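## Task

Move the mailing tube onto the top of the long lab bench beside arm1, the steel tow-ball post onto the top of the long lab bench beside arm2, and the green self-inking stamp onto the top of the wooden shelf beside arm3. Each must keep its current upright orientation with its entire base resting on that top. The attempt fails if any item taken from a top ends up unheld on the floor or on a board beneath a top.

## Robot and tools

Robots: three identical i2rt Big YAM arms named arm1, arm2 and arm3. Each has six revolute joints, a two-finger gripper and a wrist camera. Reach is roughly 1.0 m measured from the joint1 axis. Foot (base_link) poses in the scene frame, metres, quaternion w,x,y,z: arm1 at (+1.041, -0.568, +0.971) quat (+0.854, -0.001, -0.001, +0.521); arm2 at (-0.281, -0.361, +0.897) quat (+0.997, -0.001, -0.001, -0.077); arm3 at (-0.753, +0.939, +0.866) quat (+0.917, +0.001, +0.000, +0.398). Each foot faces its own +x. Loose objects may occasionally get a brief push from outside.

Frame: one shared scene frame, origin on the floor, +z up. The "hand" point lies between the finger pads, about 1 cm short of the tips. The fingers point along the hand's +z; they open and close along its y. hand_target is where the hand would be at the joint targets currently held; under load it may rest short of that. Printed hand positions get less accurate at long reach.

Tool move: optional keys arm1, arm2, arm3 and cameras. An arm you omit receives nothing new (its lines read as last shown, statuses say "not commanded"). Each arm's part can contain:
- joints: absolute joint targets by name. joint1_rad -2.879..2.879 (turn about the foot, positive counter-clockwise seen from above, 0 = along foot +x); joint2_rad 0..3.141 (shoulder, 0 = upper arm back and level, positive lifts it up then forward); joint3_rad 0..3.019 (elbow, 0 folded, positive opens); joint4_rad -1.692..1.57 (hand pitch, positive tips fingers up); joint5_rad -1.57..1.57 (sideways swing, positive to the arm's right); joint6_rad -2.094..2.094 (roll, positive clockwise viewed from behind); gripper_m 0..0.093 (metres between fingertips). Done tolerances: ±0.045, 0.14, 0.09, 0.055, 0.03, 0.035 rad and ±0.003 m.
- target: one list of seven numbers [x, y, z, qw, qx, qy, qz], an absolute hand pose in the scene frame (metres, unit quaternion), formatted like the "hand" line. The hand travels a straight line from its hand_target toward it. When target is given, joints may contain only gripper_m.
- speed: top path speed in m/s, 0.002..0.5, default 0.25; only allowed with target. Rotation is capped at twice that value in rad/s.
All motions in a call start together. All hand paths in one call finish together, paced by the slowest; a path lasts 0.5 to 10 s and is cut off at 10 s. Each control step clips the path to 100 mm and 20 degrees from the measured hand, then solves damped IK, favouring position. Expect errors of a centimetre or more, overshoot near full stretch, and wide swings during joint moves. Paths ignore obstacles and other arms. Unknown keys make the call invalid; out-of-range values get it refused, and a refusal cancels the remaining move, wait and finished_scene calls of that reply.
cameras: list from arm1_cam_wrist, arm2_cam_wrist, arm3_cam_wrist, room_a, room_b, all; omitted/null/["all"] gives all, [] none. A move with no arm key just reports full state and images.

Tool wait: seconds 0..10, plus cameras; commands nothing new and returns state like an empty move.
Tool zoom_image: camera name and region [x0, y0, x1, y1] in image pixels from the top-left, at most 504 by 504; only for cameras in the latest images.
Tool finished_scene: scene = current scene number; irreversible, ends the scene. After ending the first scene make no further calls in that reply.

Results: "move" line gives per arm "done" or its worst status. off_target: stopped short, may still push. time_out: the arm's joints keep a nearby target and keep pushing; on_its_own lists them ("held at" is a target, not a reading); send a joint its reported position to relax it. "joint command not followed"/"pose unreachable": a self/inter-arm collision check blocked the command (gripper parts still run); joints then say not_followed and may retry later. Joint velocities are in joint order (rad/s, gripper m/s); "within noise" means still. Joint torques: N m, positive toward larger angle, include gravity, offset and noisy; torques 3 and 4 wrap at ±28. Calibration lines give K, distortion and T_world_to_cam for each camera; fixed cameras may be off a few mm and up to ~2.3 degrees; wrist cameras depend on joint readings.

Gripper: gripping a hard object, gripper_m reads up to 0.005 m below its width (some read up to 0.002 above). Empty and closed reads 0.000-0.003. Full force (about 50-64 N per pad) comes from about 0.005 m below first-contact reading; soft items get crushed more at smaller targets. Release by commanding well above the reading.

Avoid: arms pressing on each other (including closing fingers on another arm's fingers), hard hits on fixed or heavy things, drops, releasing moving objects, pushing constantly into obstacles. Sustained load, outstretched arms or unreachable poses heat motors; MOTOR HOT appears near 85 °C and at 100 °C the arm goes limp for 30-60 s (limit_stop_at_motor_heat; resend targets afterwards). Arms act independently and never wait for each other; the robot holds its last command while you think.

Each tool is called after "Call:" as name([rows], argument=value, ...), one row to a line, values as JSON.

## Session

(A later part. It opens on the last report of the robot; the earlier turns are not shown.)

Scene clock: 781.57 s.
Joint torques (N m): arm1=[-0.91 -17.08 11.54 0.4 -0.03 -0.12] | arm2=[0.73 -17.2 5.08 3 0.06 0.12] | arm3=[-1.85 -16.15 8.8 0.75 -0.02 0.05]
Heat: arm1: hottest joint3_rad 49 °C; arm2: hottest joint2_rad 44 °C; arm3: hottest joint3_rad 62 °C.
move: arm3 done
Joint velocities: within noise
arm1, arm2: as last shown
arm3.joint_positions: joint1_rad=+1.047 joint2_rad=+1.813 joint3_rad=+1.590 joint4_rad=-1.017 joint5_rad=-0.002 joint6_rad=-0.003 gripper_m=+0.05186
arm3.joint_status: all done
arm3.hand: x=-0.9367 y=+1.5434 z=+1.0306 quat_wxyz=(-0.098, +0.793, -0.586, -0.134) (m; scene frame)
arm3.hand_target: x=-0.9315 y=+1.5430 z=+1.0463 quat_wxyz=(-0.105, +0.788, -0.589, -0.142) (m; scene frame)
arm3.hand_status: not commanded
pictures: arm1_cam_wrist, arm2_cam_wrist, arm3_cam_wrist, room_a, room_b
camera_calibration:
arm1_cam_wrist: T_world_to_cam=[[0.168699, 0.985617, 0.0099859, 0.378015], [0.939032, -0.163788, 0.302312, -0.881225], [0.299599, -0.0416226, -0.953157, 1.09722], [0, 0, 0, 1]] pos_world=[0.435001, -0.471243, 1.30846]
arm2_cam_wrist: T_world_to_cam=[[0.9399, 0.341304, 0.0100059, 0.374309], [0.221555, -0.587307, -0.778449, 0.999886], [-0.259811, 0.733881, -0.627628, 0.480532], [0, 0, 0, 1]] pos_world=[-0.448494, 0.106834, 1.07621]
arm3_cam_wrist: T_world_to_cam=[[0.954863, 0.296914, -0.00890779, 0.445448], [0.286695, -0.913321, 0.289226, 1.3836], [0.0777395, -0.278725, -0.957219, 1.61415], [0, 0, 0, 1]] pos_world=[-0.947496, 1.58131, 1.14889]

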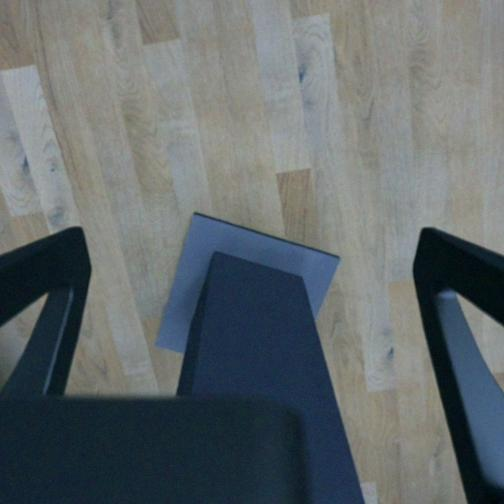

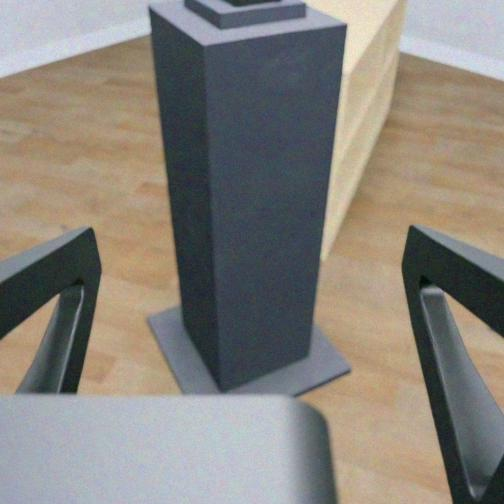

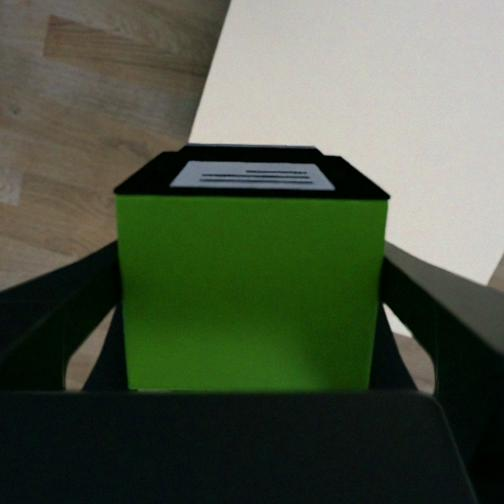

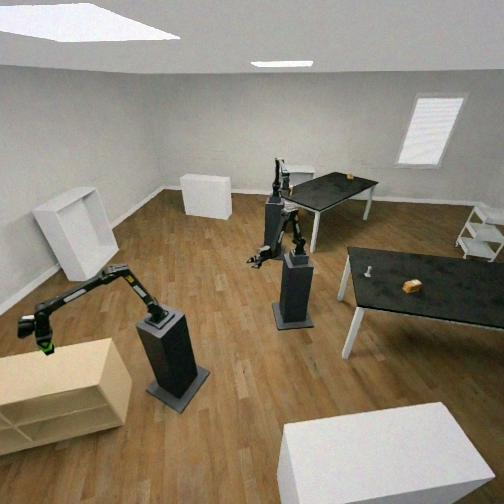

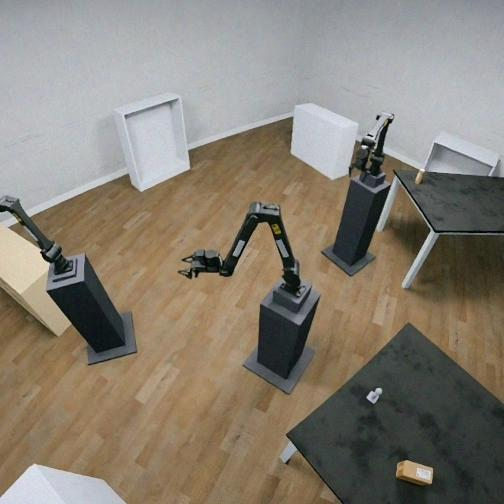

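Call:
move(arm3={"joints":{"joint1_rad":0.965}}, cameras=[])

Call:
move(arm3={"target":[-0.872,1.485,0.72,0.109,-0.7662,0.6185,0.1351],"speed":0.2}, cameras=["arm3_cam_wrist","room_a"])

Call:
zoom_image(camera="room_a", region=[0, 310, 150, 460])

Scene clock: 801.90 s.
Joint torques (N m): arm1=[-0.97 -16.97 11.56 0.4 -0.03 -0.12] | arm2=[0.73 -17.73 5.09 2.95 0 0.13] | arm3=[-0.79 -16.26 8.79 0.66 -0.05 0.04]
Heat: arm1: hottest joint3_rad 49 °C; arm2: hottest joint2_rad 43 °C; arm3: hottest joint3_rad 61 °C.
move: arm3 done
Joint velocities: within noise
arm1, arm2: as last shown
arm3.joint_positions: joint1_rad=+0.958 joint2_rad=+1.813 joint3_rad=+1.590 joint4_rad=-1.017 joint5_rad=-0.001 joint6_rad=-0.003 gripper_m=+0.05186
arm3.joint_status: all done
arm3.hand: x=-0.8819 y=+1.5574 z=+1.0306 quat_wxyz=(-0.104, +0.766, -0.621, -0.129) (m; scene frame)
arm3.hand_target: x=-0.8860 y=+1.5546 z=+1.0463 quat_wxyz=(-0.110, +0.766, -0.618, -0.138) (m; scene frame)
arm3.hand_status: not commanded
pictures: none
No camera images: "cameras" was empty.

Scene clock: 804.40 s.
Joint torques (N m): arm1=[-1.03 -17.03 11.54 0.4 -0.03 -0.12] | arm2=[0.73 -17.14 5.15 2.93 0.02 0.13] | arm3=[-0.5 -13.63 4.79 1.7 0.06 0.06]
Heat: arm1: hottest joint3_rad 49 °C; arm2: hottest joint2_rad 43 °C; arm3: hottest joint3_rad 60 °C.
move: arm3 done
Joint velocities: within noise
arm1, arm2: as last shown
arm3.joint_positions: joint1_rad=+0.958 joint2_rad=+2.132 joint3_rad=+1.088 joint4_rad=-0.200 joint5_rad=-0.001 joint6_rad=-0.003 gripper_m=+0.05186
arm3.joint_status: not commanded
arm3.hand: x=-0.8664 y=+1.4802 z=+0.7174 quat_wxyz=(-0.102, +0.767, -0.621, -0.128) (m; scene frame)
arm3.hand_target: x=-0.8720 y=+1.4849 z=+0.7201 quat_wxyz=(-0.109, +0.766, -0.619, -0.135) (m; scene frame)
arm3.hand_status: done (0.008 m and 1.2 deg from the pose sent, 0.319 m and 0.9 deg at the start)
pictures: arm3_cam_wrist, room_a
camera_calibration:
arm3_cam_wrist: T_world_to_cam=[[0.977493, 0.210801, -0.00841118, 0.541067], [0.203928, -0.933907, 0.293651, 1.35192], [0.0540466, -0.288757, -0.955876, 1.28462], [0, 0, 0, 1]] pos_world=[-0.874014, 1.51946, 0.835497]

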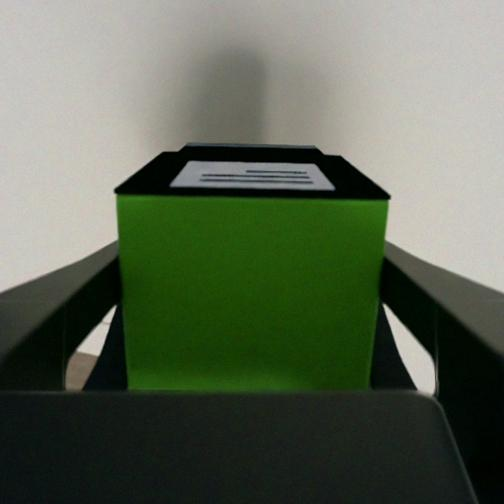

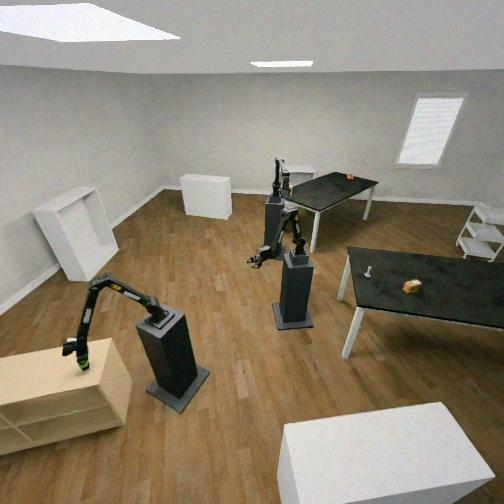

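Scaled by 3.360 from the camera's 504x504 image, which has a finer 720x720 frame.

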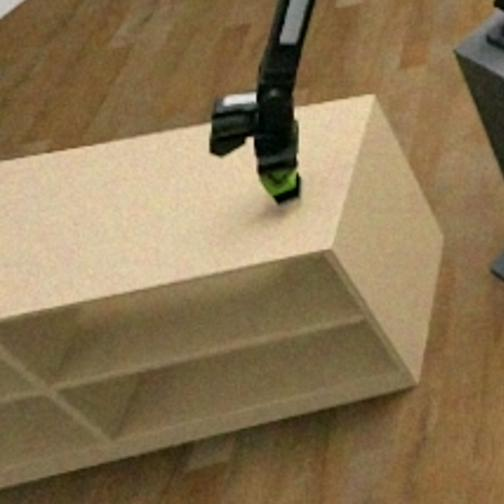

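Step down.

Call:
move(arm3={"target":[-0.872,1.485,0.702,0.109,-0.7662,0.6185,0.1351],"speed":0.06}, cameras=["arm3_cam_wrist"])

Call:
move(arm3={"target":[-0.872,1.485,0.690,0.109,-0.7662,0.6185,0.1351],"speed":0.05}, cameras=["arm3_cam_wrist"])

Scene clock: 811.87 s.
Joint torques (N m): arm1=[-0.97 -17.03 11.54 0.4 -0.03 -0.12] | arm2=[0.44 -17.14 5.18 3.12 0.08 0.19] | arm3=[-0.62 -13.1 5.03 1.7 0.06 0.06]
Heat: arm1: hottest joint3_rad 50 °C; arm2: hottest joint2_rad 43 °C; arm3: hottest joint3_rad 58 °C.
move: arm3 done
Joint velocities: within noise
arm1, arm2: as last shown
arm3.joint_positions: joint1_rad=+0.958 joint2_rad=+2.167 joint3_rad=+1.088 joint4_rad=-0.164 joint5_rad=-0.001 joint6_rad=-0.003 gripper_m=+0.05186
arm3.joint_status: not commanded
arm3.hand: x=-0.8661 y=+1.4786 z=+0.7017 quat_wxyz=(-0.103, +0.767, -0.621, -0.128) (m; scene frame)
arm3.hand_target: x=-0.8721 y=+1.4850 z=+0.7022 quat_wxyz=(-0.109, +0.766, -0.619, -0.135) (m; scene frame)
arm3.hand_status: done (0.009 m and 1.1 deg from the pose sent, 0.017 m and 1.2 deg at the start)
pictures: arm3_cam_wrist
camera_calibration:
arm3_cam_wrist: T_world_to_cam=[[0.977507, 0.210735, -0.00837186, 0.54108], [0.203913, -0.934238, 0.292607, 1.35623], [0.0538413, -0.287732, -0.956196, 1.26764], [0, 0, 0, 1]] pos_world=[-0.873714, 1.51776, 0.819796]

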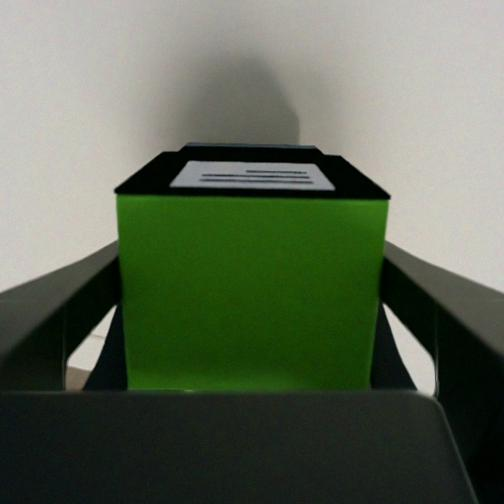

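Scene clock: 812.83 s.
Joint torques (N m): arm1=[-1.03 -17.08 11.52 0.42 -0.03 -0.12] | arm2=[0.56 -17.55 5.37 2.88 0.01 0.17] | arm3=[-0.5 -12.45 5.33 1.61 0.04 0.06]
Heat: arm1: hottest joint3_rad 50 °C; arm2: hottest joint2_rad 43 °C; arm3: hottest joint3_rad 58 °C.
move: arm3 done
Joint velocities: within noise
arm1.joint_positions: joint1_rad=+1.890 joint2_rad=+1.642 joint3_rad=+1.523 joint4_rad=-1.132 joint5_rad=+0.004 joint6_rad=+0.016 gripper_m=+0.08492
arm1.joint_status: not commanded
arm1.hand: x=+0.4737 y=-0.4776 z=+1.1917 quat_wxyz=(-0.013, +0.984, -0.085, -0.157) (m; scene frame)
arm1.hand_target: x=+0.4609 y=-0.4782 z=+1.2098 quat_wxyz=(-0.014, +0.982, -0.076, -0.173) (m; scene frame)
arm1.hand_status: not commanded
arm2: as last shown
arm3.joint_positions: joint1_rad=+0.958 joint2_rad=+2.185 joint3_rad=+1.088 joint4_rad=-0.140 joint5_rad=-0.001 joint6_rad=-0.003 gripper_m=+0.05186
arm3.joint_status: not commanded
arm3.hand: x=-0.8662 y=+1.4790 z=+0.6943 quat_wxyz=(-0.105, +0.766, -0.620, -0.131) (m; scene frame)
arm3.hand_target: x=-0.8720 y=+1.4848 z=+0.6901 quat_wxyz=(-0.109, +0.766, -0.619, -0.135) (m; scene frame)
arm3.hand_status: done (0.009 m and 0.7 deg from the pose sent, 0.015 m and 1.1 deg at the start)
pictures: arm3_cam_wrist
camera_calibration:
arm3_cam_wrist: T_world_to_cam=[[0.977493, 0.210804, -0.00836097, 0.54086], [0.204322, -0.936081, 0.286366, 1.36624], [0.0525406, -0.281629, -0.958084, 1.25189], [0, 0, 0, 1]] pos_world=[-0.873615, 1.51746, 0.812694]

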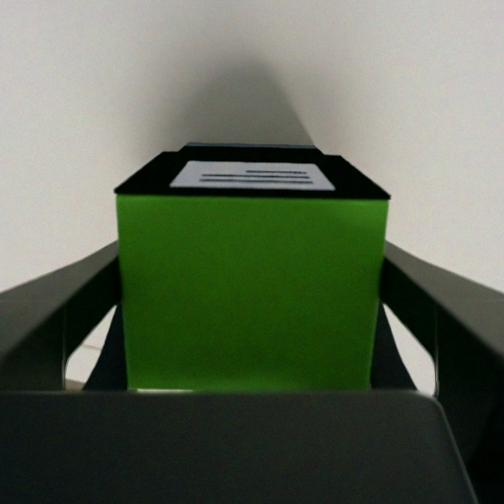

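Call:
move(arm3={"target":[-0.872,1.485,0.681,0.109,-0.7662,0.6185,0.1351],"speed":0.05}, cameras=["arm3_cam_wrist","room_a"])

Call:
zoom_image(camera="room_a", region=[40, 340, 120, 420])

Scene clock: 818.73 s.
Joint torques (N m): arm1=[-0.97 -17.03 11.55 0.4 -0.03 -0.12] | arm2=[0.85 -17.44 5.2 2.91 0.03 0.14] | arm3=[-0.62 -11.16 5.61 1.72 -0.03 0.08]
Heat: arm1: hottest joint3_rad 50 °C; arm2: hottest joint2_rad 43 °C; arm3: hottest joint3_rad 57 °C.
move: arm3 off_target
Joint velocities: within noise
arm1, arm2: as last shown
arm3.joint_positions: joint1_rad=+0.958 joint2_rad=+2.188 joint3_rad=+1.088 joint4_rad=-0.123 joint5_rad=+0.000 joint6_rad=-0.003 gripper_m=+0.05186
arm3.joint_status: not commanded
arm3.hand: x=-0.8665 y=+1.4818 z=+0.6937 quat_wxyz=(-0.109, +0.765, -0.620, -0.135) (m; scene frame)
arm3.hand_target: x=-0.8719 y=+1.4845 z=+0.6813 quat_wxyz=(-0.109, +0.766, -0.619, -0.135) (m; scene frame)
arm3.hand_status: off_target (0.014 m and 0.2 deg from the pose sent, 0.016 m and 0.7 deg at the start)
pictures: arm3_cam_wrist, room_a
camera_calibration:
arm3_cam_wrist: T_world_to_cam=[[0.97759, 0.210402, -0.00691524, 0.540321], [0.204209, -0.939812, 0.273957, 1.38309], [0.0511422, -0.26923, -0.961717, 1.23504], [0, 0, 0, 1]] pos_world=[-0.873816, 1.51867, 0.81259]

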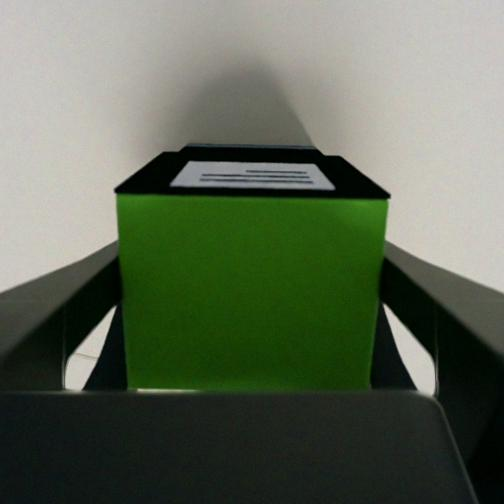

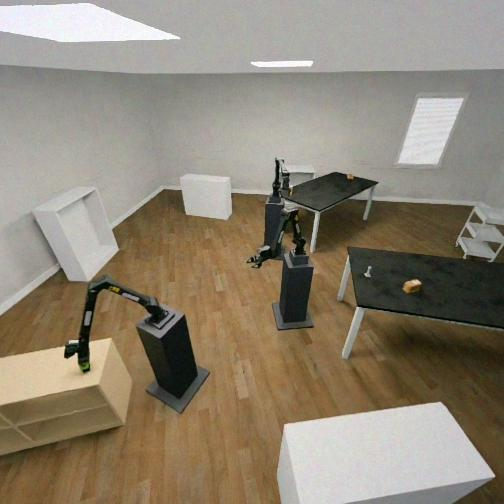

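Scaled by 6.300 from the camera's 504x504 image, which has a finer 720x720 frame.

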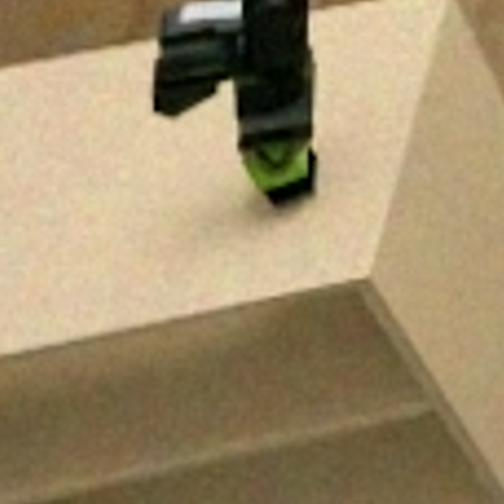

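Call:
move(arm3={"joints":{"gripper_m":0.06}}, cameras=["arm3_cam_wrist"])

Call:
move(arm3={"joints":{"gripper_m":0.092}}, cameras=["arm3_cam_wrist"])

Call:
move(arm3={"target":[-0.855,1.42,0.86,0.109,-0.7662,0.6185,0.1351],"speed":0.15})

Call:
zoom_image(camera="room_a", region=[40, 340, 120, 420])

Scene clock: 827.23 s.
Joint torques (N m): arm1=[-1.03 -17.03 11.55 0.39 -0.03 -0.12] | arm2=[0.5 -17.2 5.24 2.88 0.04 0.16] | arm3=[-0.62 -13.1 5.35 1.51 -0.03 0.07]
Heat: arm1: hottest joint3_rad 50 °C; arm2: hottest joint2_rad 43 °C; arm3: hottest joint3_rad 56 °C.
move: arm3 done
Joint velocities: within noise
arm1, arm2: as last shown
arm3.joint_positions: joint1_rad=+0.958 joint2_rad=+2.216 joint3_rad=+1.088 joint4_rad=-0.120 joint5_rad=+0.000 joint6_rad=-0.003 gripper_m=+0.05996
arm3.joint_status: all done
arm3.hand: x=-0.8649 y=+1.4741 z=+0.6793 quat_wxyz=(-0.102, +0.767, -0.621, -0.126) (m; scene frame)
arm3.hand_target: x=-0.8719 y=+1.4845 z=+0.6814 quat_wxyz=(-0.109, +0.766, -0.619, -0.135) (m; scene frame)
arm3.hand_status: not commanded
pictures: arm3_cam_wrist
camera_calibration:
arm3_cam_wrist: T_world_to_cam=[[0.977636, 0.210187, -0.00702889, 0.540725], [0.202727, -0.932994, 0.297361, 1.35221], [0.0559435, -0.292136, -0.954739, 1.25217], [0, 0, 0, 1]] pos_world=[-0.872813, 1.51375, 0.797199]

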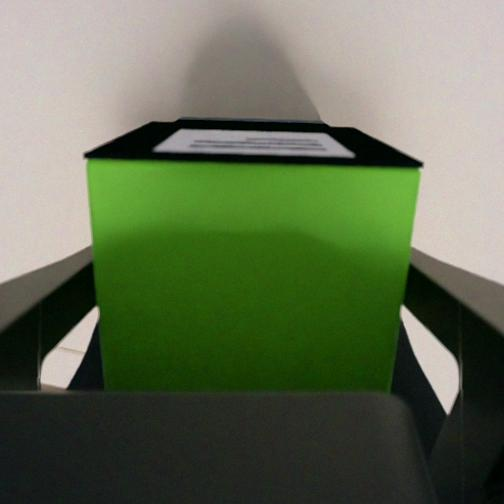

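Scene clock: 827.87 s.
Joint torques (N m): arm1=[-1.03 -17.08 11.54 0.4 -0.03 -0.12] | arm2=[0.73 -17.49 5.14 2.91 -0.01 0.18] | arm3=[-0.5 -13.27 5.31 1.46 -0.01 0.06]
Heat: arm1: hottest joint3_rad 50 °C; arm2: hottest joint2_rad 43 °C; arm3: hottest joint3_rad 56 °C.
move: arm3 done
Joint velocities: within noise
arm1: as last shown
arm2.joint_positions: joint1_rad=+2.073 joint2_rad=+1.884 joint3_rad=+0.684 joint4_rad=+1.155 joint5_rad=+0.005 joint6_rad=-0.008 gripper_m=+0.07996
arm2.joint_status: not commanded
arm2.hand: x=-0.4799 y=+0.1941 z=+0.9993 quat_wxyz=(-0.401, +0.593, -0.414, -0.563) (m; scene frame)
arm2.hand_target: x=-0.4850 y=+0.1920 z=+1.0197 quat_wxyz=(-0.405, +0.579, -0.405, -0.579) (m; scene frame)
arm2.hand_status: not commanded
arm3.joint_positions: joint1_rad=+0.958 joint2_rad=+2.216 joint3_rad=+1.088 joint4_rad=-0.120 joint5_rad=+0.000 joint6_rad=-0.003 gripper_m=+0.09185
arm3.joint_status: all done
arm3.hand: x=-0.8649 y=+1.4741 z=+0.6793 quat_wxyz=(-0.102, +0.767, -0.621, -0.126) (m; scene frame)
arm3.hand_target: x=-0.8719 y=+1.4845 z=+0.6814 quat_wxyz=(-0.109, +0.766, -0.619, -0.135) (m; scene frame)
arm3.hand_status: not commanded
pictures: arm3_cam_wrist
camera_calibration:
arm3_cam_wrist: T_world_to_cam=[[0.977636, 0.210187, -0.00702889, 0.540725], [0.202727, -0.932994, 0.297361, 1.35221], [0.0559435, -0.292136, -0.954739, 1.25217], [0, 0, 0, 1]] pos_world=[-0.872813, 1.51375, 0.797199]

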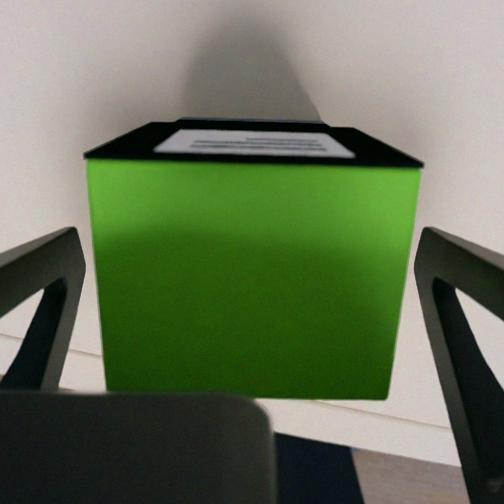

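Scene clock: 829.93 s.
Joint torques (N m): arm1=[-0.97 -17.03 11.55 0.4 -0.03 -0.12] | arm2=[1.26 -17.38 5.03 2.99 0.05 0.14] | arm3=[-1.03 -11.4 5.86 0.72 -0.11 0]
Heat: arm1: hottest joint3_rad 50 °C; arm2: hottest joint2_rad 43 °C; arm3: hottest joint3_rad 55 °C.
move: arm3 done
Joint velocities: within noise
arm1, arm2: as last shown
arm3.joint_positions: joint1_rad=+0.958 joint2_rad=+1.718 joint3_rad=+0.916 joint4_rad=-0.426 joint5_rad=+0.000 joint6_rad=-0.003 gripper_m=+0.09194
arm3.joint_status: not commanded
arm3.hand: x=-0.8538 y=+1.4223 z=+0.8544 quat_wxyz=(-0.108, +0.765, -0.620, -0.133) (m; scene frame)
arm3.hand_target: x=-0.8550 y=+1.4201 z=+0.8599 quat_wxyz=(-0.109, +0.766, -0.619, -0.135) (m; scene frame)
arm3.hand_status: done (0.006 m and 0.3 deg from the pose sent, 0.189 m and 1.4 deg at the start)
pictures: arm1_cam_wrist, arm2_cam_wrist, arm3_cam_wrist, room_a, room_b
camera_calibration:
arm1_cam_wrist: T_world_to_cam=[[0.168699, 0.985617, 0.0099859, 0.378015], [0.939032, -0.163788, 0.302312, -0.881225], [0.299599, -0.0416226, -0.953157, 1.09722], [0, 0, 0, 1]] pos_world=[0.435001, -0.471243, 1.30846]
arm2_cam_wrist: T_world_to_cam=[[0.9399, 0.341304, 0.0100059, 0.374309], [0.221555, -0.587307, -0.778449, 0.999886], [-0.259811, 0.733881, -0.627628, 0.480532], [0, 0, 0, 1]] pos_world=[-0.448494, 0.106834, 1.07621]
arm3_cam_wrist: T_world_to_cam=[[0.977602, 0.210346, -0.00693345, 0.541638], [0.203924, -0.938579, 0.27836, 1.27477], [0.0520444, -0.273539, -0.960452, 1.37871], [0, 0, 0, 1]] pos_world=[-0.861216, 1.45967, 0.973092]

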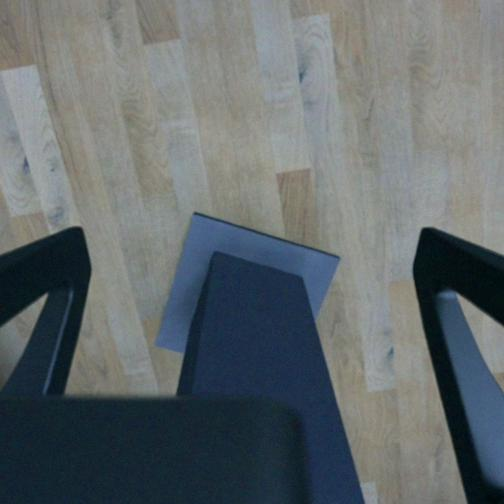

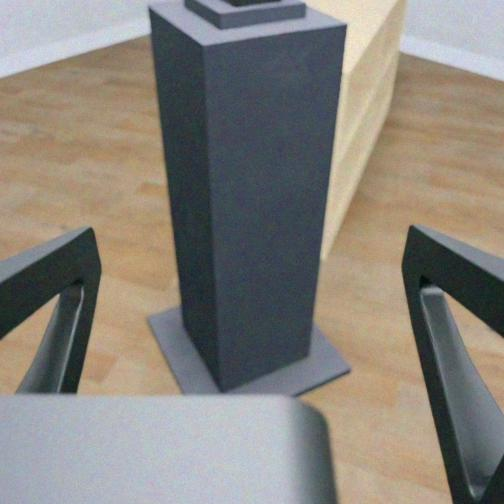

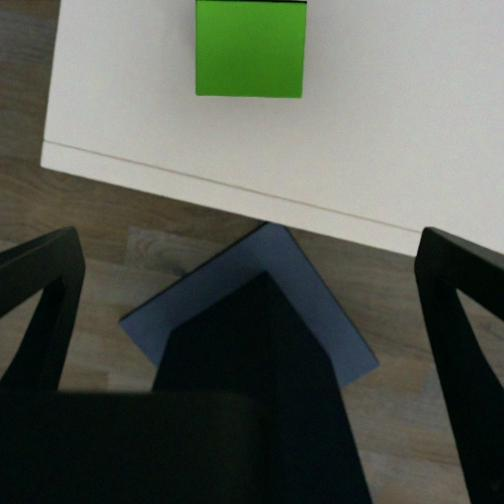

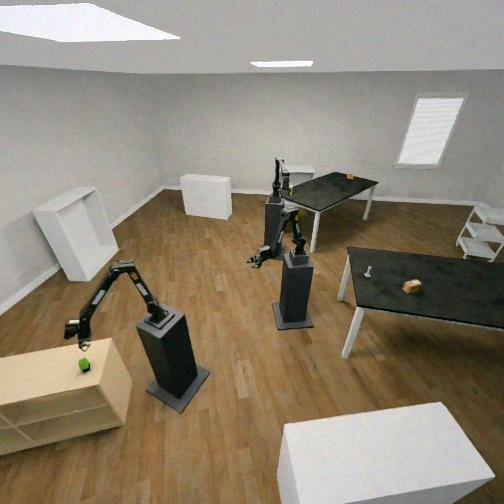

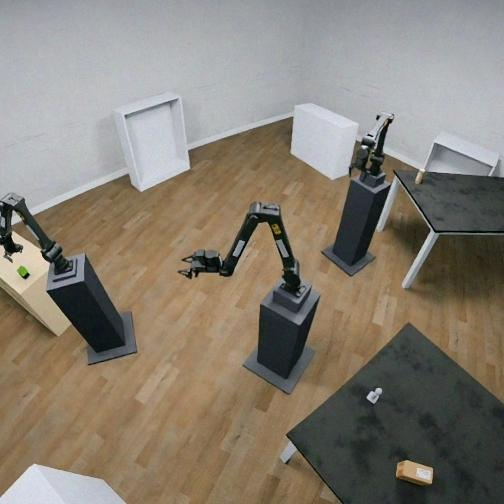

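Scaled by 6.300 from the camera's 504x504 image, which has a finer 720x720 frame.

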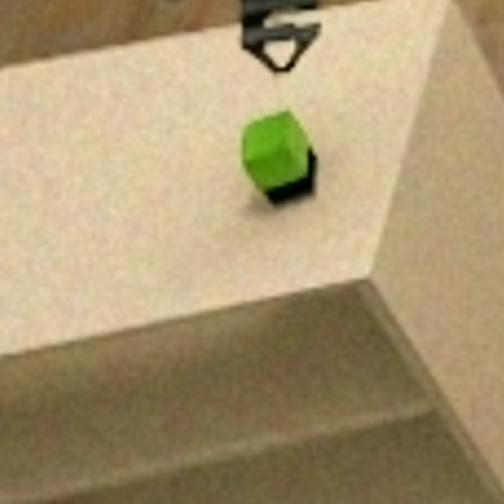

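Call:
finished_scene(scene=1)

The scene is finished: the task was done.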